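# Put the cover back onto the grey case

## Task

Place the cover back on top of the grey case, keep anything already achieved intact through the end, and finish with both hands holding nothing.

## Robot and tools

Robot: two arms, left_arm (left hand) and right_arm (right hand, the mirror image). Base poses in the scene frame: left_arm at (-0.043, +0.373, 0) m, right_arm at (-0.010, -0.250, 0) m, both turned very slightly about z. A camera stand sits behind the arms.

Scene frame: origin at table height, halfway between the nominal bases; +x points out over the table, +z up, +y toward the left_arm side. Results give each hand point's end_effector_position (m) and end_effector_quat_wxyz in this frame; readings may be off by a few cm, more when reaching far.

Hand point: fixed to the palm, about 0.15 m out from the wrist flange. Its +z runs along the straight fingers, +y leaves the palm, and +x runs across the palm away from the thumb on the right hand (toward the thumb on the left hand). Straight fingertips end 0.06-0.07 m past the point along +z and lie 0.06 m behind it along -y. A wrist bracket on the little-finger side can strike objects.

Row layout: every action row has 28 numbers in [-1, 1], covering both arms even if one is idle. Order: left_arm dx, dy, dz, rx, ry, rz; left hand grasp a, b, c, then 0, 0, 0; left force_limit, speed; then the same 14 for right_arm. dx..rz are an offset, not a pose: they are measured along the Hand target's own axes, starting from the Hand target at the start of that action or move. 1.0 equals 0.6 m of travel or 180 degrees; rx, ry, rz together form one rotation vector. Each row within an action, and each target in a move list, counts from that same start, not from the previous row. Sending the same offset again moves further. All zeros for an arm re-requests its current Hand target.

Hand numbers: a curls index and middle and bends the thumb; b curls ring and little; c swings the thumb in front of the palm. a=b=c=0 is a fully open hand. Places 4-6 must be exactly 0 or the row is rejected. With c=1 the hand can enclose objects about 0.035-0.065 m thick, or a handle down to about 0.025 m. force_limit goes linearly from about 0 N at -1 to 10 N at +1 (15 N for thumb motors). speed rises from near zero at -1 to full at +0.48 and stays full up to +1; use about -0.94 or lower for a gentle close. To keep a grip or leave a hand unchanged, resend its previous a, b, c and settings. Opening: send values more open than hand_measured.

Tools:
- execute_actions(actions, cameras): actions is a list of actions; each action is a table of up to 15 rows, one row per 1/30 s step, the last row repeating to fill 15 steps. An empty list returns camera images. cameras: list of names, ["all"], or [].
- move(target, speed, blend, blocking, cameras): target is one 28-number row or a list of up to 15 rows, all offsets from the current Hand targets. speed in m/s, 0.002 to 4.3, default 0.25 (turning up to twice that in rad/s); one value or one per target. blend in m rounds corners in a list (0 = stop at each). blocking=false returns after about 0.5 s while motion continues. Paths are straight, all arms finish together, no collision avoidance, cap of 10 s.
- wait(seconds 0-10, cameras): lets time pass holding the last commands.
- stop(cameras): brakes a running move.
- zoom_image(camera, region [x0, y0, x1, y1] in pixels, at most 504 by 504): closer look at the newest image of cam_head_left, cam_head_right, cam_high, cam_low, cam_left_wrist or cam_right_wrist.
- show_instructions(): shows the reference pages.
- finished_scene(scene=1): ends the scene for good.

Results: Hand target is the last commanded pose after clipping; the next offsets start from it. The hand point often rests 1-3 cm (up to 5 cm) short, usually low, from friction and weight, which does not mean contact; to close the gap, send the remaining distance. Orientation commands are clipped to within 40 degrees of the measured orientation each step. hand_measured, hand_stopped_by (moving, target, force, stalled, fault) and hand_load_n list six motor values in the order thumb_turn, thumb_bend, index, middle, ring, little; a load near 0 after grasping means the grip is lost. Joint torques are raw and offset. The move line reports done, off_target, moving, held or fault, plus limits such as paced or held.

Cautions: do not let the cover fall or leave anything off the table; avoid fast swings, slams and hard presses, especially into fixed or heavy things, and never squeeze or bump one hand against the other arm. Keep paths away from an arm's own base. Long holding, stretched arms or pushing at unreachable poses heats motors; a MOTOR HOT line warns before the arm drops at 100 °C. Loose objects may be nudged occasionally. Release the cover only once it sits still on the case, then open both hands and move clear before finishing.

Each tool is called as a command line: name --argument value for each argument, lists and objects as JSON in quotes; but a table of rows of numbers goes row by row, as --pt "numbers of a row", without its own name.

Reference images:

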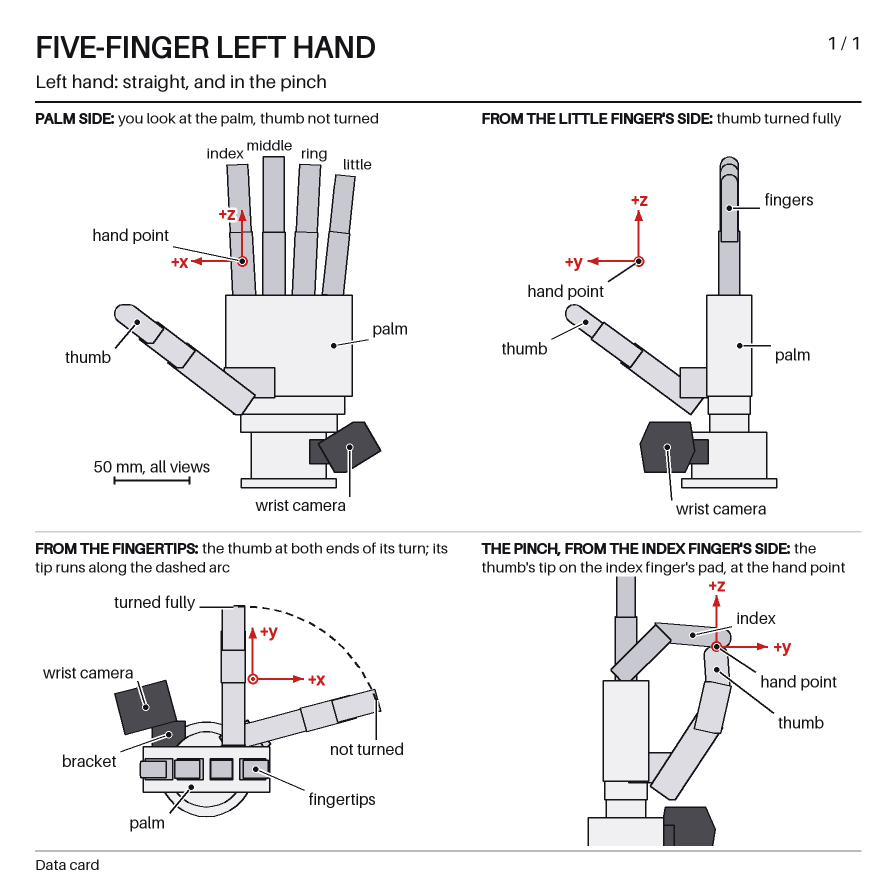

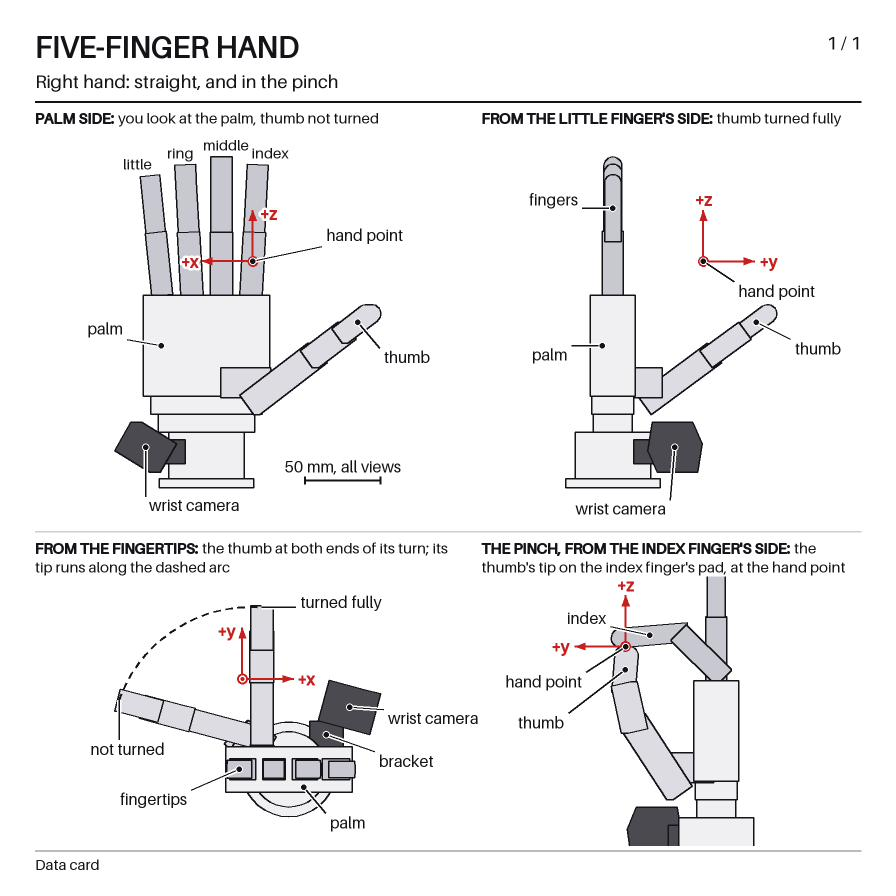

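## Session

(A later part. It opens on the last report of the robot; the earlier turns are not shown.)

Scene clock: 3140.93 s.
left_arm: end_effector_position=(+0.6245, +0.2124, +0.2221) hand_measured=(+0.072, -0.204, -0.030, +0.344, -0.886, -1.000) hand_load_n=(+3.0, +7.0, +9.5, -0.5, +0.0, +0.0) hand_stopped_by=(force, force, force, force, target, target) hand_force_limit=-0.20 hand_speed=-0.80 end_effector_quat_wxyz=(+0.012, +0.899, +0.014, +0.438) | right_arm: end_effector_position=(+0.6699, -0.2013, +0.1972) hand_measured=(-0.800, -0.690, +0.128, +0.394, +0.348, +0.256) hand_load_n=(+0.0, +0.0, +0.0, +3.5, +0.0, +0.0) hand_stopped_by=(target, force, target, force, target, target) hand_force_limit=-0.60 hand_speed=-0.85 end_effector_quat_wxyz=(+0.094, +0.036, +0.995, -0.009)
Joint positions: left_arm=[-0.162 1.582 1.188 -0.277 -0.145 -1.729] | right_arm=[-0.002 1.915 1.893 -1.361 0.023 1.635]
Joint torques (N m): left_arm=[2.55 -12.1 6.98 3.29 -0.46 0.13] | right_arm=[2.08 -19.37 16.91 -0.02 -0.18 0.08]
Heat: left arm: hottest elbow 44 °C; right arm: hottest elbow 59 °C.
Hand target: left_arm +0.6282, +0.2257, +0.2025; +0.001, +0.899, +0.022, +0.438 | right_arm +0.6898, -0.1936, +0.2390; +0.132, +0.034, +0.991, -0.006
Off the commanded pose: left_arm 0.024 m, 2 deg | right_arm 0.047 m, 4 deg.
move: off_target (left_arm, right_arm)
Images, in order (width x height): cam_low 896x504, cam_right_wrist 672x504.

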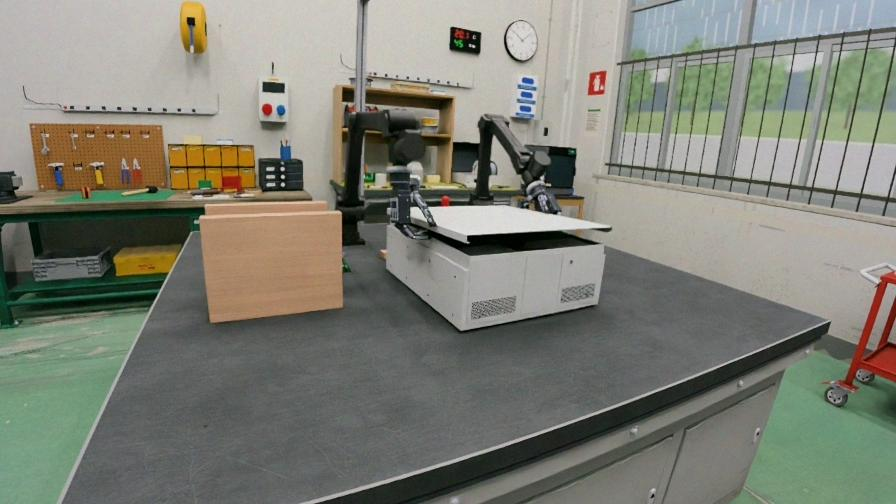

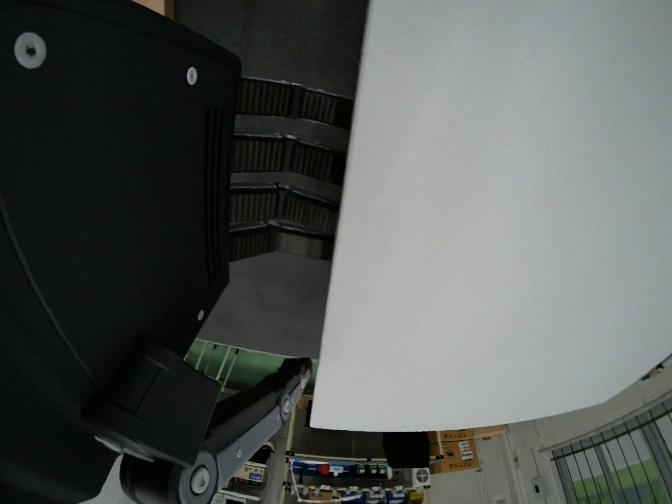

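move --target '[0,0,0,0,0,0,0.695,0,0.4,0,0,0,-0.6,-0.8,0.0052,0,0.0193,0,0,0,0.63,0.66,0.1,0,0,0,-0.6,-0.85]' --speed 0.04 --cameras '["all"]'

zoom_image --camera "cam_low" --region '[370, 180, 470, 285]'

zoom_image --camera "cam_low" --region '[420, 200, 520, 305]'

zoom_image --camera "cam_low" --region '[540, 205, 640, 310]'

Scene clock: 3153.73 s.
left_arm: end_effector_position=(+0.6245, +0.2124, +0.2221) hand_measured=(-0.200, -0.338, -0.030, +0.330, -0.896, -1.000) hand_load_n=(-0.5, +0.0, +7.0, -2.5, +0.0, +0.0) hand_stopped_by=(target, target, force, target, target, target) hand_force_limit=-0.60 hand_speed=-0.80 end_effector_quat_wxyz=(+0.012, +0.899, +0.014, +0.438) | right_arm: end_effector_position=(+0.6699, -0.2013, +0.1972) hand_measured=(-0.800, -0.690, +0.128, +0.394, +0.348, +0.256) hand_load_n=(+0.0, +0.0, +0.0, +2.5, +0.0, +0.0) hand_stopped_by=(target, force, target, force, target, target) hand_force_limit=-0.60 hand_speed=-0.85 end_effector_quat_wxyz=(+0.094, +0.036, +0.995, -0.009)
Joint positions: left_arm=[-0.162 1.582 1.188 -0.277 -0.145 -1.729] | right_arm=[-0.002 1.915 1.893 -1.361 0.023 1.635]
Joint torques (N m): left_arm=[2.2 -11.99 6.98 3.29 -0.47 0.13] | right_arm=[2.49 -18.84 14.41 1.22 -0.13 0.19]
Heat: left arm: hottest elbow 43 °C; right arm: hottest elbow 61 °C.
Hand target: left_arm +0.6282, +0.2257, +0.2025; +0.001, +0.899, +0.022, +0.438 | right_arm +0.6897, -0.1936, +0.2269; +0.131, +0.034, +0.991, -0.006
Off the commanded pose: left_arm 0.024 m, 2 deg | right_arm 0.037 m, 4 deg.
move: off_target (left_arm, right_arm)

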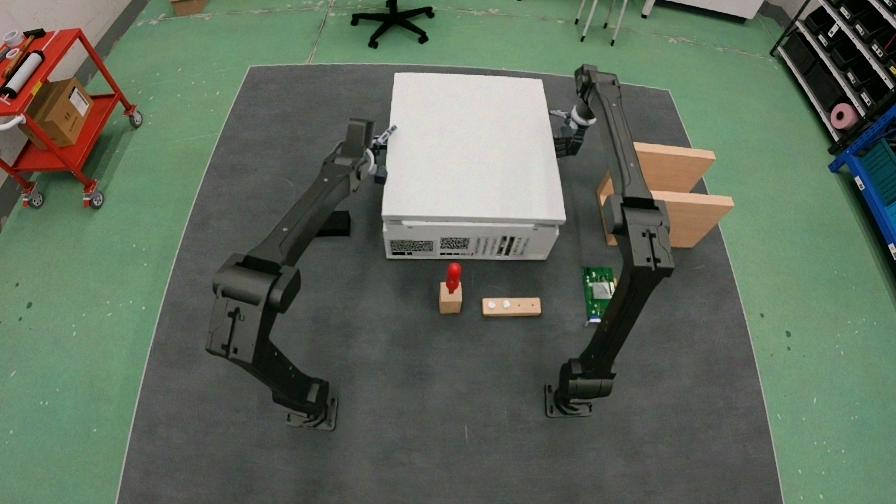

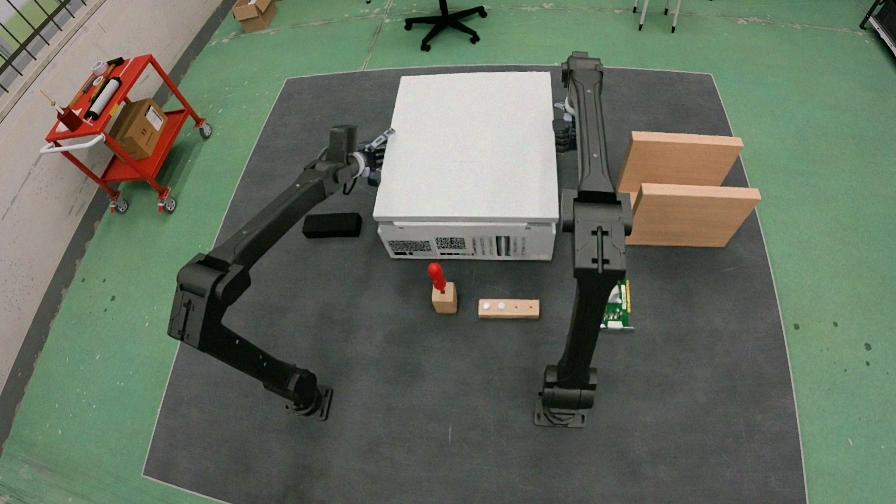

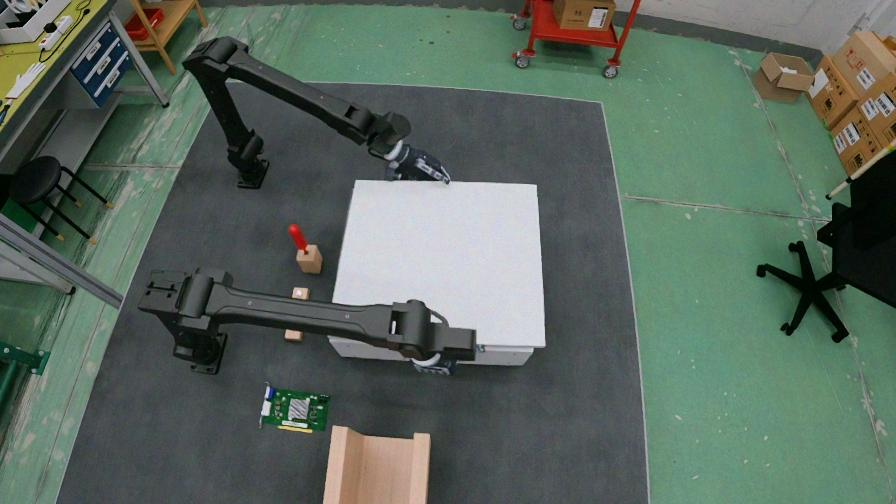

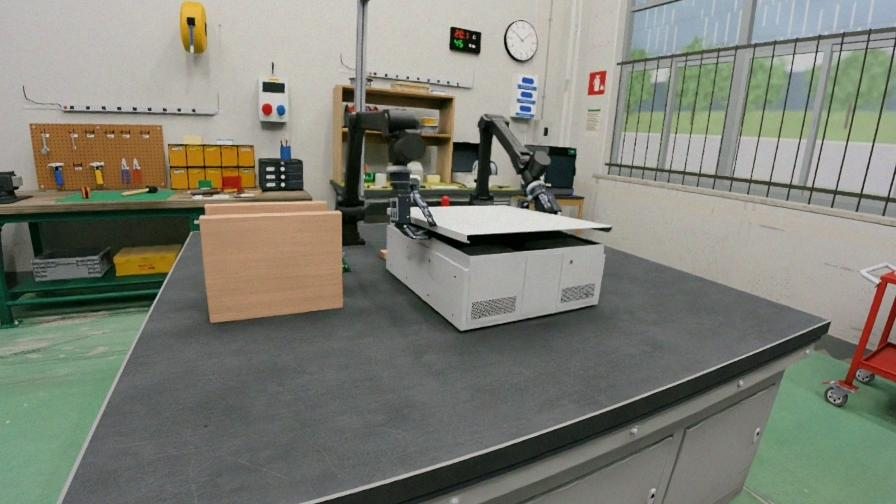

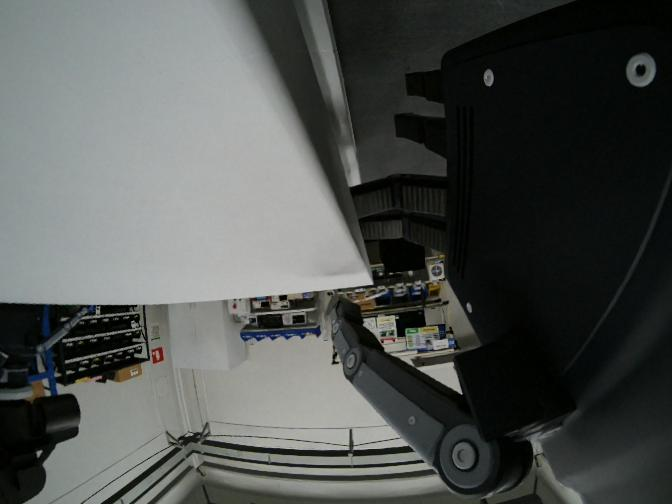

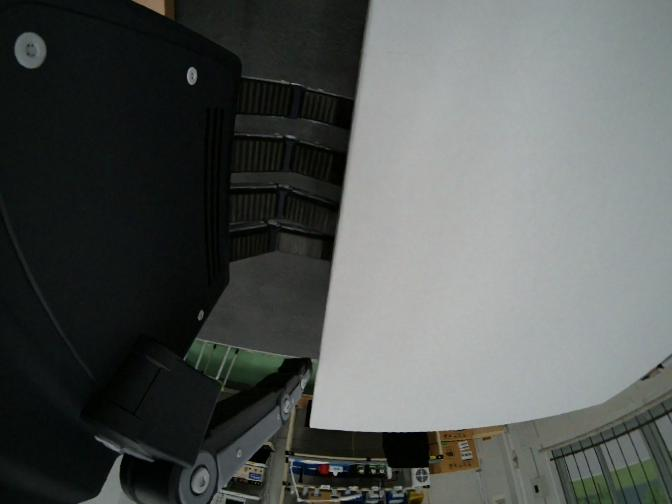

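Scaled by 4.800.

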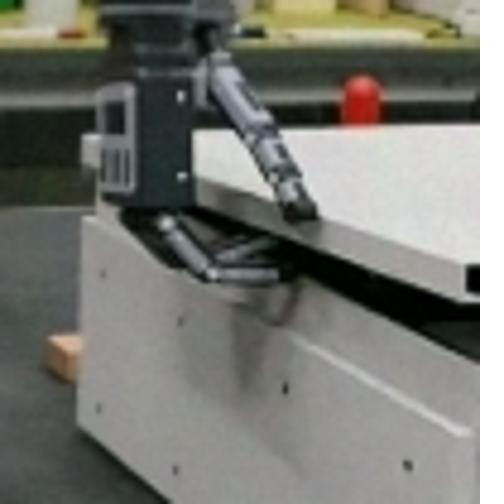

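Scaled by 4.800.

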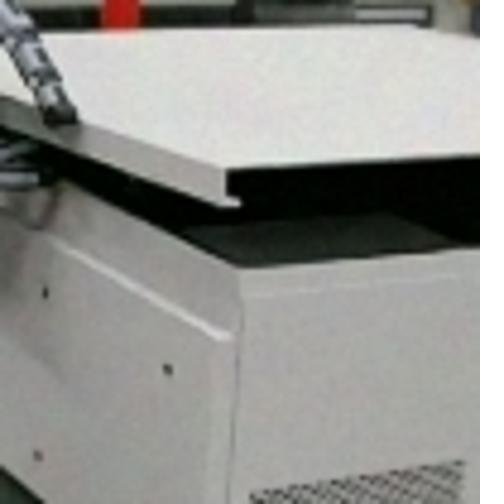

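Scaled by 4.800.

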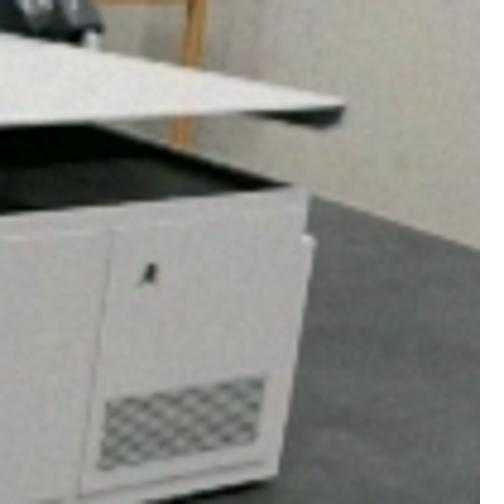

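move --target '[0.0138,-0.0163,-0.01,0,0,0,0.695,0,0.4,0,0,0,-0.6,-0.8,0,0,0,0,0,0,0.63,0.66,0.1,0,0,0,-0.6,-0.85]' --speed 0.04 --cameras '["cam_low","cam_left_wrist","cam_high"]'

zoom_image --camera "cam_low" --region '[370, 180, 470, 285]'

zoom_image --camera "cam_low" --region '[420, 200, 520, 305]'

zoom_image --camera "cam_low" --region '[540, 205, 640, 310]'

Scene clock: 3161.43 s.
left_arm: end_effector_position=(+0.6247, +0.2131, +0.2224) hand_measured=(-0.200, -0.338, -0.030, +0.330, -0.896, -1.000) hand_load_n=(+0.0, +0.0, +7.0, -2.5, +0.0, +0.0) hand_stopped_by=(target, target, force, target, target, target) hand_force_limit=-0.60 hand_speed=-0.80 end_effector_quat_wxyz=(+0.017, +0.899, +0.016, +0.438) | right_arm: end_effector_position=(+0.6701, -0.2010, +0.1973) hand_measured=(-0.800, -0.690, +0.128, +0.394, +0.348, +0.256) hand_load_n=(+0.0, +0.0, +0.0, +2.5, +0.0, +0.0) hand_stopped_by=(target, force, target, force, target, target) hand_force_limit=-0.60 hand_speed=-0.85 end_effector_quat_wxyz=(+0.094, +0.036, +0.995, -0.009)
Joint positions: left_arm=[-0.159 1.582 1.188 -0.277 -0.136 -1.734] | right_arm=[-0.002 1.915 1.893 -1.36 0.023 1.635]
Joint torques (N m): left_arm=[3.55 -13.27 7.71 2.41 -0.24 0.29] | right_arm=[2.73 -19.37 14.63 1.1 -0.16 0.09]
Heat: left arm: hottest elbow 43 °C; right arm: hottest elbow 61 °C.
Hand target: left_arm +0.6282, +0.2357, +0.2125; +0.001, +0.899, +0.022, +0.438 | right_arm +0.6897, -0.1936, +0.2270; +0.132, +0.034, +0.991, -0.006
Off the commanded pose: left_arm 0.025 m, 2 deg | right_arm 0.036 m, 4 deg.
move: off_target (left_arm, right_arm)
Images, in order (width x height): cam_high 896x504, cam_low 896x504, cam_left_wrist 672x504.

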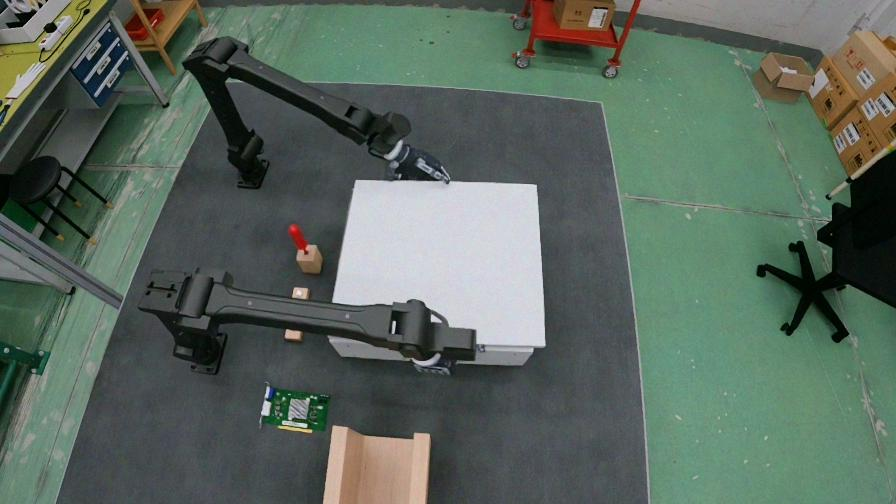

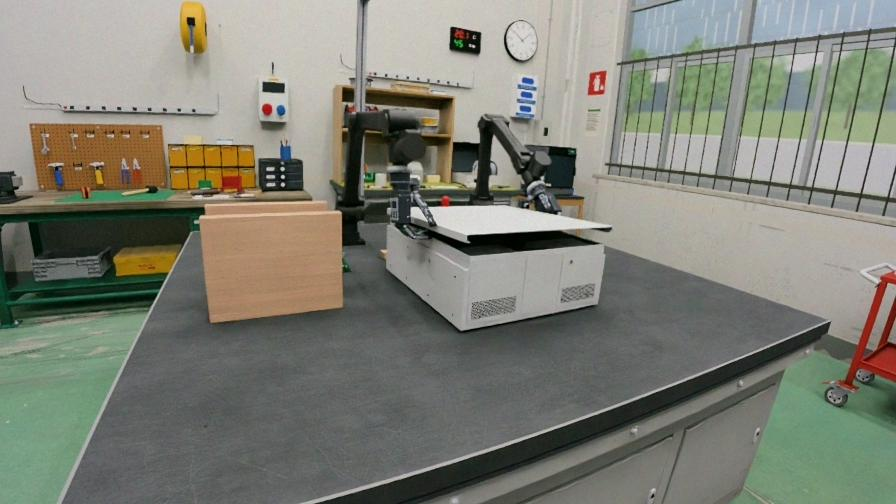

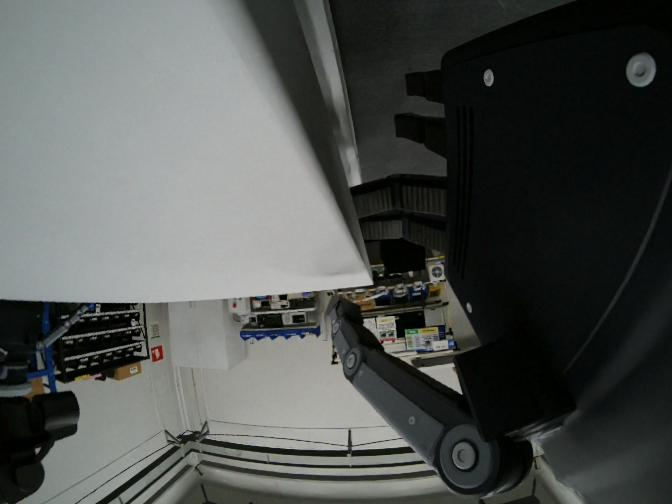

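Scaled by 4.800.

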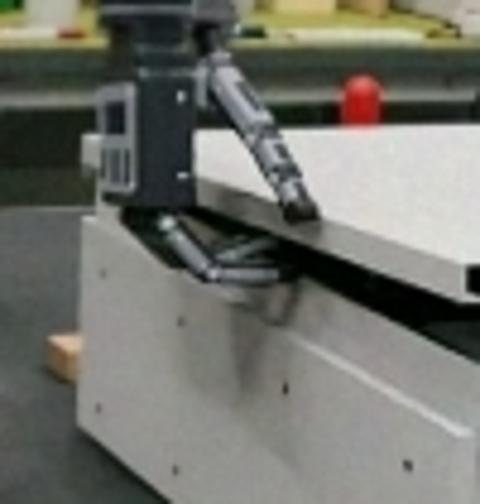

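Scaled by 4.800.

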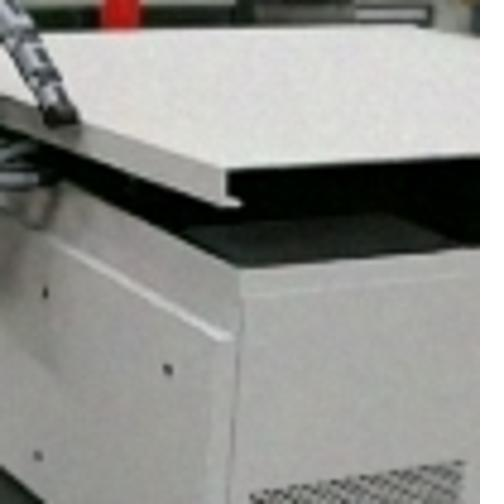

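Scaled by 4.800.

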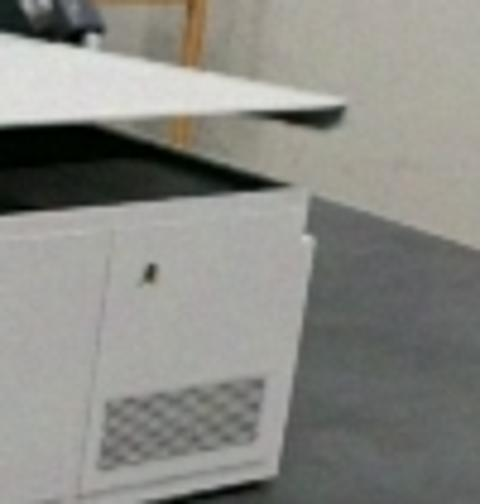

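move --target '[0.0035,-0.0255,-0.0022,0,0,0,0.695,0,0.4,0,0,0,-0.6,-0.8,0,0,0,0,0,0,0.63,0.66,0.1,0,0,0,-0.6,-0.85]' --speed 0.04 --cameras '["cam_low","cam_left_wrist"]'

zoom_image --camera "cam_low" --region '[420, 200, 520, 305]'

zoom_image --camera "cam_low" --region '[540, 205, 640, 310]'

Scene clock: 3167.47 s.
left_arm: end_effector_position=(+0.6265, +0.2489, +0.2130) hand_measured=(-0.200, -0.338, -0.028, +0.330, -0.896, -1.000) hand_load_n=(+0.0, +0.0, +0.0, +0.0, +0.0, +0.0) hand_stopped_by=(target, target, force, target, target, target) hand_force_limit=-0.60 hand_speed=-0.80 end_effector_quat_wxyz=(+0.003, +0.902, +0.023, +0.432) | right_arm: end_effector_position=(+0.6703, -0.2000, +0.1939) hand_measured=(-0.800, -0.690, +0.128, +0.394, +0.348, +0.256) hand_load_n=(+0.0, +0.0, +0.0, +4.5, -1.5, +0.5) hand_stopped_by=(target, force, target, force, target, target) hand_force_limit=-0.60 hand_speed=-0.85 end_effector_quat_wxyz=(+0.092, +0.035, +0.995, -0.009)
Joint positions: left_arm=[-0.1 1.581 1.171 -0.274 -0.12 -1.701] | right_arm=[0 1.92 1.893 -1.36 0.024 1.635]
Joint torques (N m): left_arm=[1.44 -13.86 8.5 2.29 0.12 0.14] | right_arm=[2.2 -18.55 14.5 1.16 -0.2 0.09]
Heat: left arm: hottest elbow 43 °C; right arm: hottest elbow 61 °C.
Hand target: left_arm +0.6278, +0.2509, +0.2147; +0.001, +0.899, +0.022, +0.438 | right_arm +0.6897, -0.1937, +0.2267; +0.131, +0.034, +0.991, -0.006
Off the commanded pose: left_arm 0.003 m, 1 deg | right_arm 0.039 m, 5 deg.
move: off_target (right_arm)
Images, in order (width x height): cam_low 896x504, cam_left_wrist 672x504.

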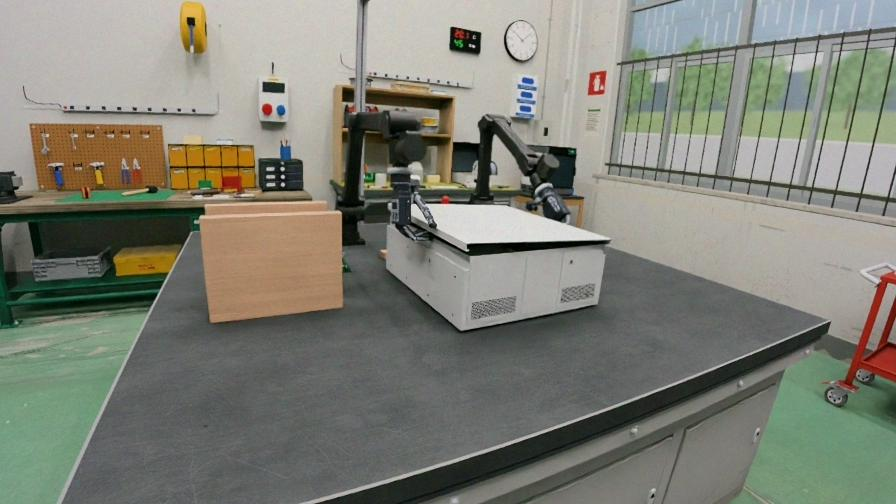

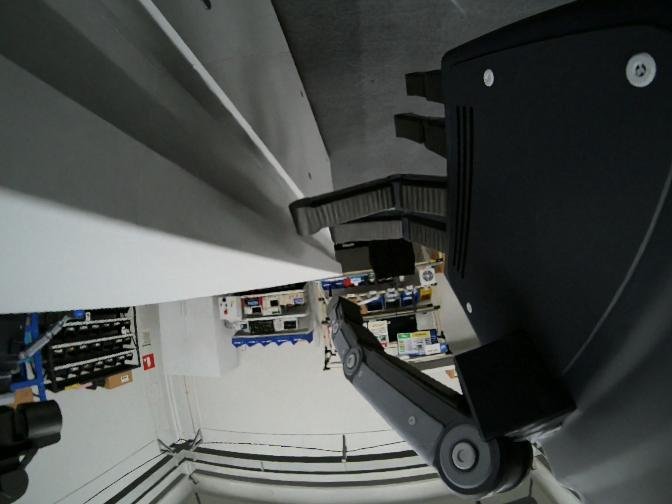

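Scaled by 4.800.

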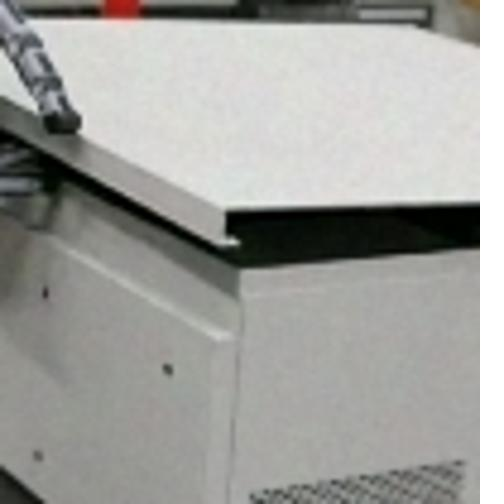

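Scaled by 4.800.

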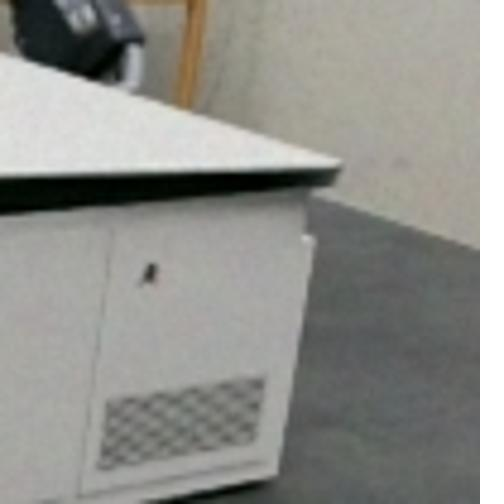

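execute_actions --actions '[]'

zoom_image --camera "cam_left_wrist" --region '[100, 0, 400, 300]'

zoom_image --camera "cam_head_left" --region '[360, 60, 600, 270]'

zoom_image --camera "cam_high" --region '[310, 150, 590, 390]'

zoom_image --camera "cam_low" --region '[370, 180, 630, 340]'

Scene clock: 3174.17 s.
left_arm: end_effector_position=(+0.6265, +0.2489, +0.2130) hand_measured=(-0.200, -0.338, -0.028, +0.330, -0.896, -1.000) hand_load_n=(+0.0, +0.0, +0.0, +0.0, +0.0, +0.0) hand_stopped_by=(target, target, force, target, target, target) hand_force_limit=-0.60 hand_speed=-0.80 end_effector_quat_wxyz=(+0.003, +0.902, +0.023, +0.432) | right_arm: end_effector_position=(+0.6703, -0.2000, +0.1939) hand_measured=(-0.800, -0.690, +0.128, +0.394, +0.348, +0.256) hand_load_n=(+0.0, +0.0, +0.0, +4.5, -1.5, +0.0) hand_stopped_by=(target, force, target, force, target, target) hand_force_limit=-0.60 hand_speed=-0.85 end_effector_quat_wxyz=(+0.092, +0.035, +0.995, -0.009)
Joint positions: left_arm=[-0.1 1.581 1.171 -0.274 -0.12 -1.701] | right_arm=[0 1.92 1.893 -1.36 0.024 1.635]
Joint velocities: within noise
Joint torques (N m): left_arm=[1.44 -13.86 8.53 2.33 0.12 0.15] | right_arm=[1.9 -20.13 14.41 1.37 -0.18 0.11]
Heat: left arm: hottest elbow 44 °C; right arm: hottest elbow 62 °C.
Hand target: left_arm +0.6278, +0.2509, +0.2147; +0.001, +0.899, +0.022, +0.438 | right_arm +0.6897, -0.1937, +0.2267; +0.131, +0.034, +0.991, -0.006
Off the commanded pose: left_arm 0.003 m, 1 deg | right_arm 0.039 m, 5 deg.

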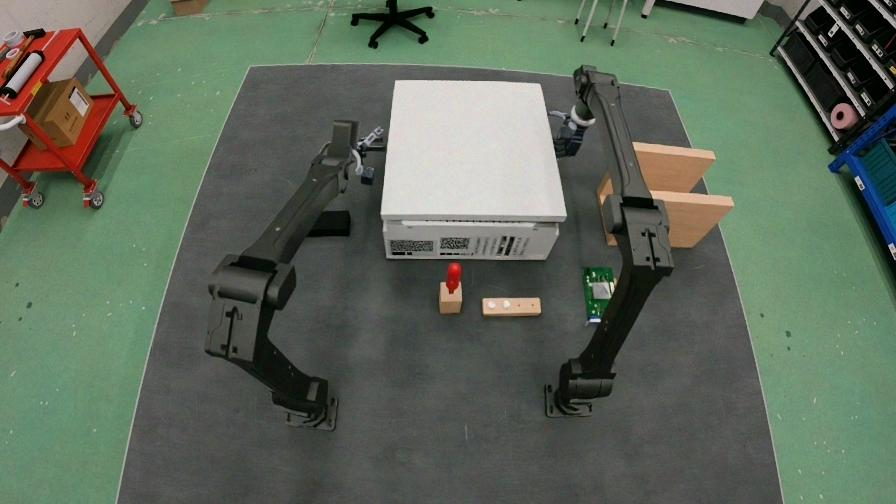

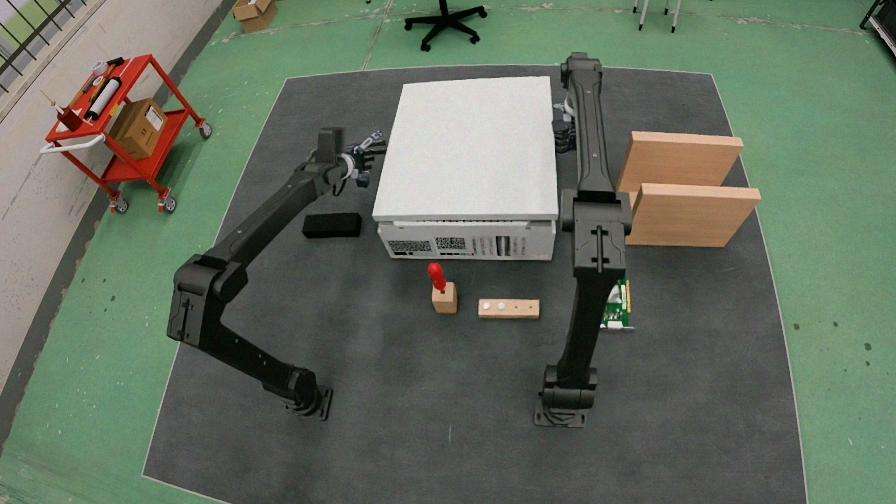

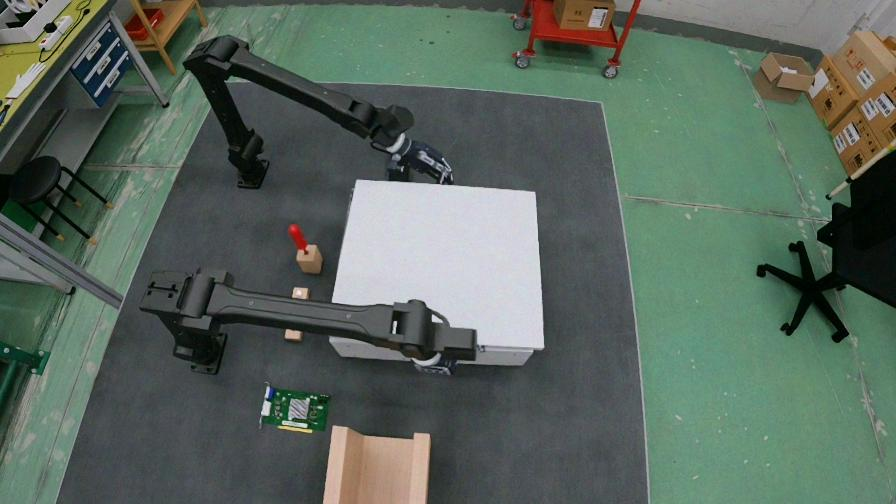

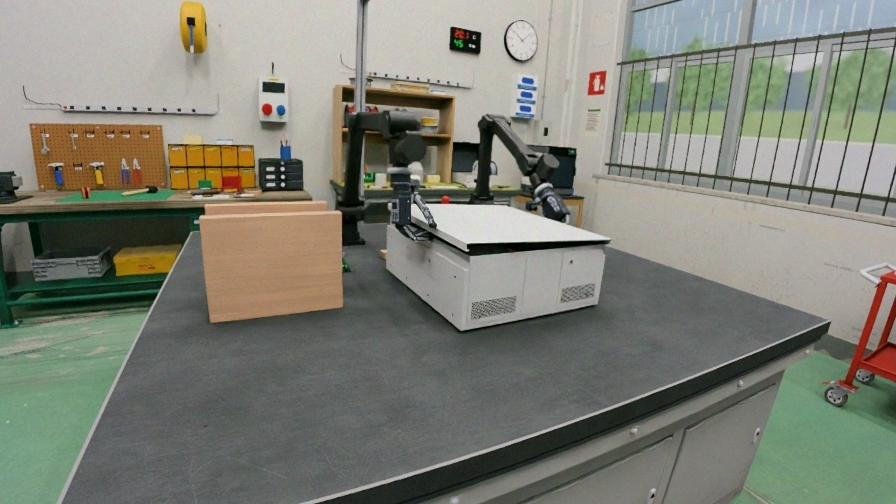

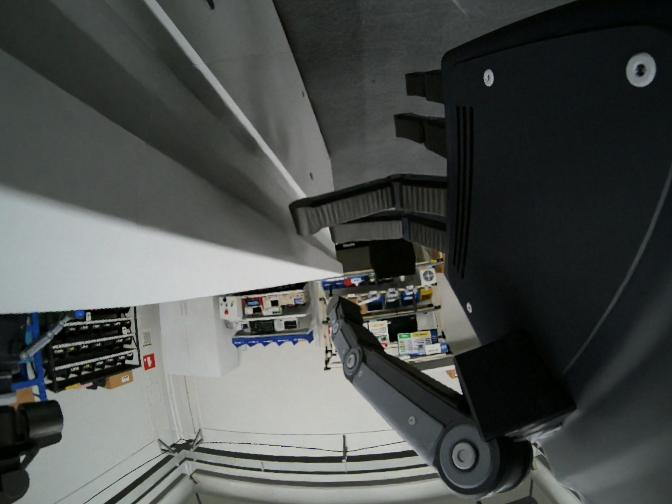

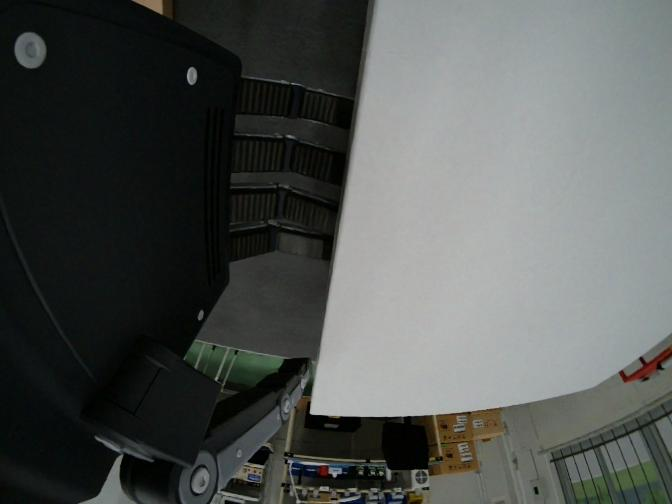

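Scaled by 1.680 from the camera's 672x504 image, which has a finer 960x720 frame.

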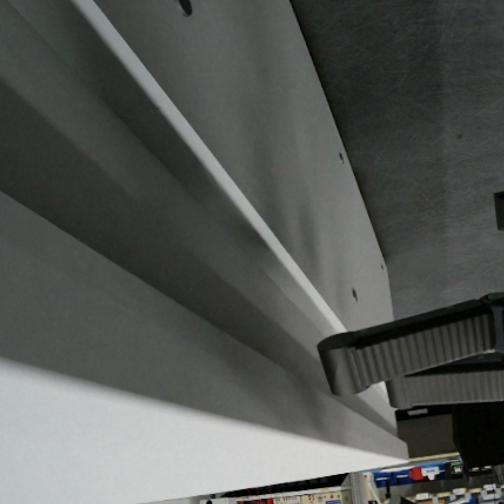

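Scaled by 2.100.

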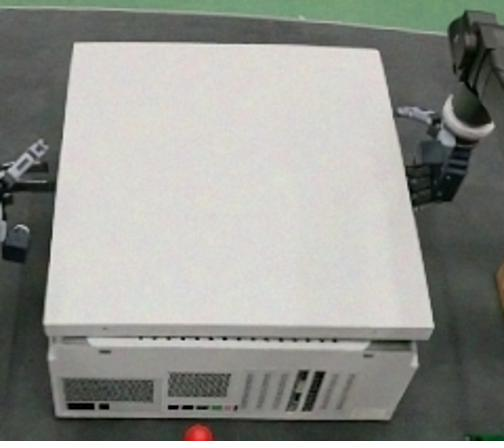

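Scaled by 1.800.

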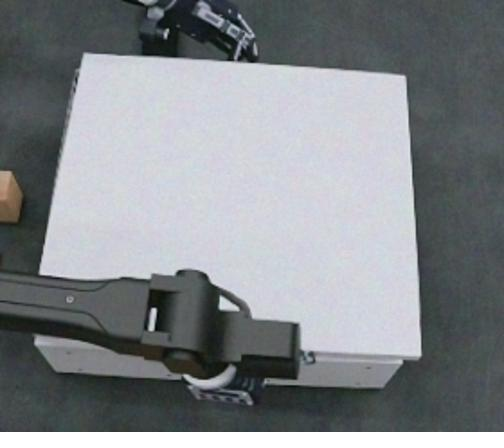

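Scaled by 1.938.

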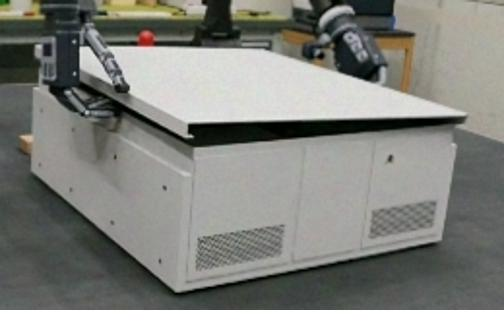

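zoom_image --camera "cam_low" --region '[560, 210, 630, 270]'

zoom_image --camera "cam_low" --region '[440, 220, 510, 280]'

zoom_image --camera "cam_low" --region '[375, 190, 445, 250]'

zoom_image --camera "cam_head_left" --region '[370, 200, 480, 270]'

zoom_image --camera "cam_head_left" --region '[480, 200, 590, 270]'

zoom_image --camera "cam_high" --region '[325, 165, 425, 245]'

Scaled by 7.200.

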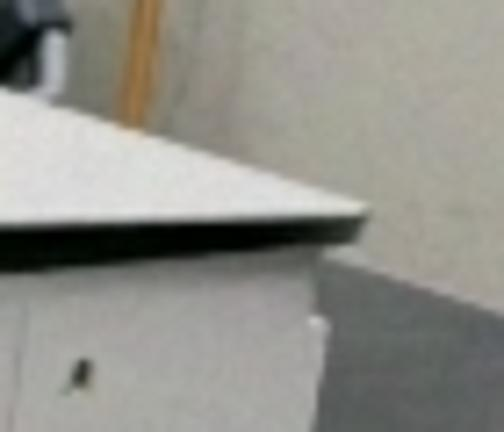

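Scaled by 7.200.

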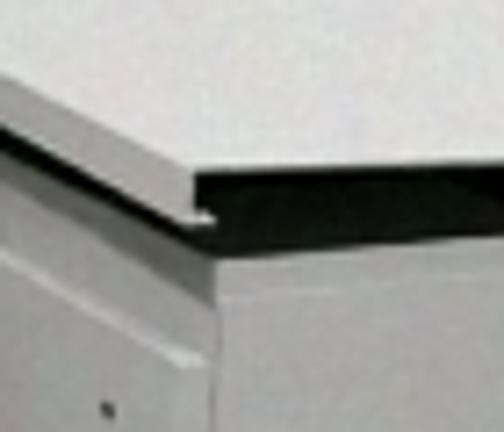

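Scaled by 7.200.

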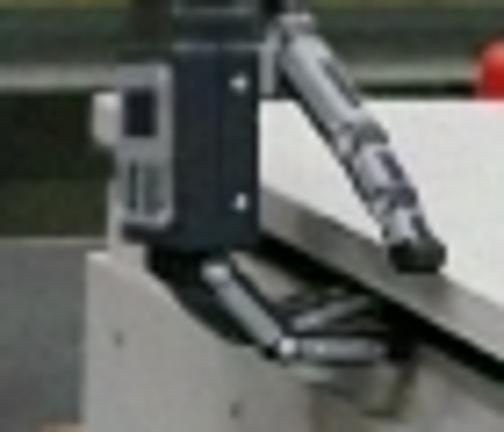

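Scaled by 4.582.

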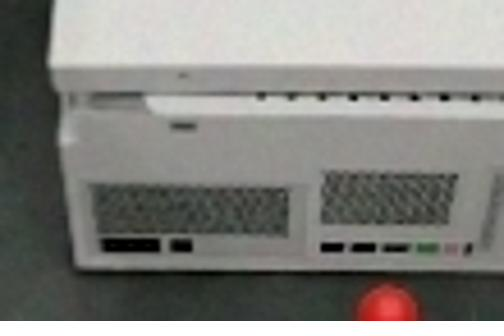

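Scaled by 4.582.

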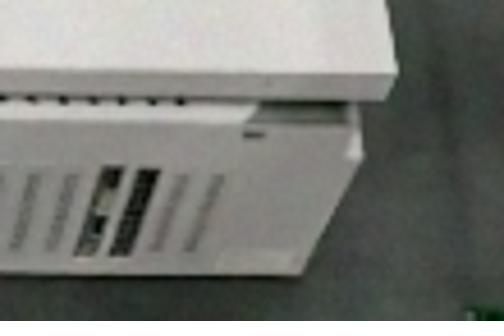

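Scaled by 5.040.

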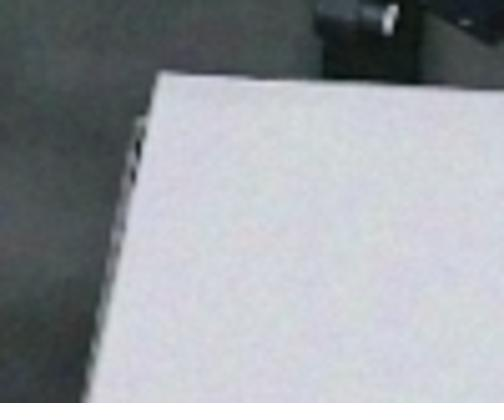

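move --target '[-0.0263,-0.0007,0.0206,0,0,0,0.695,0,0.4,0,0,0,-0.6,-0.8,0,0,0,0,0,0,0.63,0.66,0.1,0,0,0,-0.6,-0.85]' --speed 0.06 --cameras '["cam_left_wrist","cam_head_right"]'

Scene clock: 3233.27 s.
left_arm: end_effector_position=(+0.6283, +0.2487, +0.2131) hand_measured=(-0.200, -0.338, -0.028, +0.330, -0.896, -1.000) hand_load_n=(+0.0, +0.0, +0.0, +0.0, +0.0, +0.0) hand_stopped_by=(target, target, force, target, target, target) hand_force_limit=-0.60 hand_speed=-0.80 end_effector_quat_wxyz=(+0.005, +0.895, +0.024, +0.445) | right_arm: end_effector_position=(+0.6703, -0.2000, +0.1939) hand_measured=(-0.800, -0.690, +0.128, +0.394, +0.348, +0.256) hand_load_n=(+0.0, +0.0, +0.0, +4.5, -1.5, +0.5) hand_stopped_by=(target, force, target, force, target, target) hand_force_limit=-0.60 hand_speed=-0.85 end_effector_quat_wxyz=(+0.092, +0.035, +0.995, -0.009)
Joint positions: left_arm=[-0.1 1.583 1.153 -0.223 -0.12 -1.701] | right_arm=[0 1.92 1.893 -1.36 0.024 1.635]
Joint torques (N m): left_arm=[1.38 -11.87 7.56 2.45 0.14 0.14] | right_arm=[2.26 -19.6 14.43 1.24 -0.22 0.13]
Heat: left arm: hottest elbow 45 °C; right arm: hottest elbow 64 °C.
Hand target: left_arm +0.6279, +0.2509, +0.1945; +0.001, +0.899, +0.022, +0.438 | right_arm +0.6897, -0.1937, +0.2267; +0.131, +0.034, +0.991, -0.006
Off the commanded pose: left_arm 0.019 m, 1 deg | right_arm 0.039 m, 5 deg.
move: off_target (left_arm, right_arm)
Images, in order (width x height): cam_head_right 896x504, cam_left_wrist 672x504.

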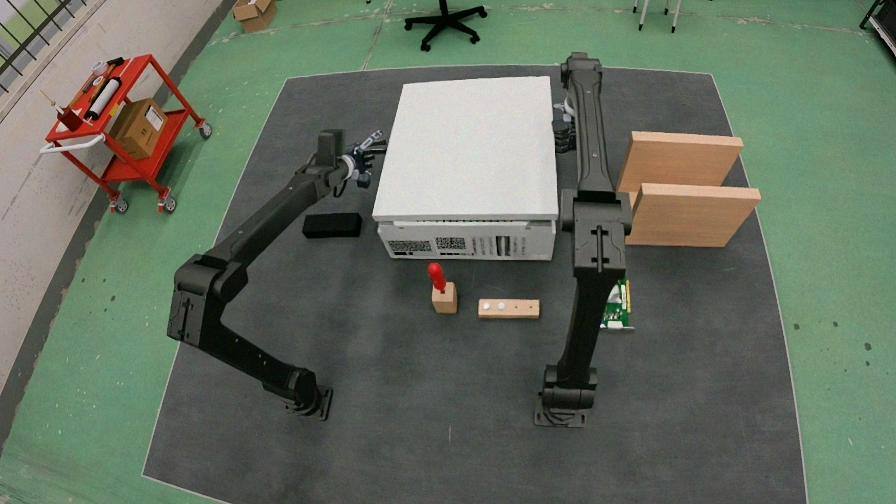

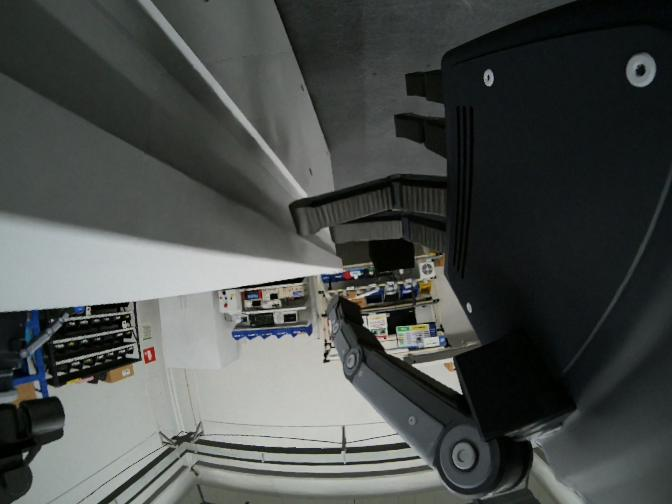

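move --target '[-0.0263,-0.0007,0.0206,0,0,0,0.695,0,0.4,0,0,0,-0.6,-0.8,0,0,0,0,0,0,0.63,0.66,0.1,0,0,0,-0.6,-0.85]' --speed 0.06 --cameras '["cam_left_wrist"]'

Scene clock: 3244.47 s.
left_arm: end_effector_position=(+0.6287, +0.2486, +0.1907) hand_measured=(-0.200, -0.338, -0.028, +0.330, -0.896, -1.000) hand_load_n=(-0.5, +0.0, +0.0, +0.0, +0.0, +0.0) hand_stopped_by=(target, target, force, target, target, target) hand_force_limit=-0.60 hand_speed=-0.80 end_effector_quat_wxyz=(+0.005, +0.896, +0.024, +0.444) | right_arm: end_effector_position=(+0.6703, -0.2000, +0.1939) hand_measured=(-0.800, -0.690, +0.128, +0.394, +0.348, +0.256) hand_load_n=(+0.0, +0.0, +0.0, +4.5, -1.5, +0.5) hand_stopped_by=(target, force, target, force, target, target) hand_force_limit=-0.60 hand_speed=-0.85 end_effector_quat_wxyz=(+0.092, +0.035, +0.995, -0.009)
Joint positions: left_arm=[-0.1 1.611 1.124 -0.17 -0.12 -1.701] | right_arm=[0 1.92 1.893 -1.36 0.024 1.635]
Joint torques (N m): left_arm=[1.2 -12.16 7.49 2.41 0.15 0.15] | right_arm=[2.14 -20.37 14.54 1.36 -0.21 0.09]
Heat: left arm: hottest elbow 43 °C; right arm: hottest elbow 64 °C.
Hand target: left_arm +0.6279, +0.2510, +0.1745; +0.001, +0.899, +0.022, +0.438 | right_arm +0.6897, -0.1937, +0.2267; +0.131, +0.034, +0.991, -0.006
Off the commanded pose: left_arm 0.016 m, 1 deg | right_arm 0.039 m, 5 deg.
move: off_target (left_arm, right_arm)
Images, in order (width x height): cam_left_wrist 672x504.

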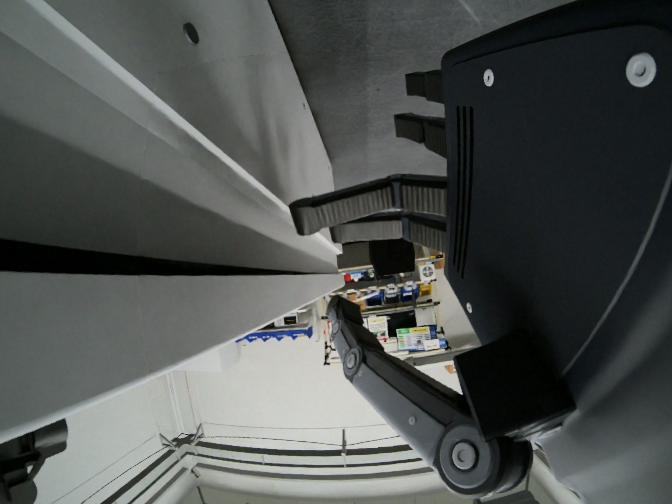

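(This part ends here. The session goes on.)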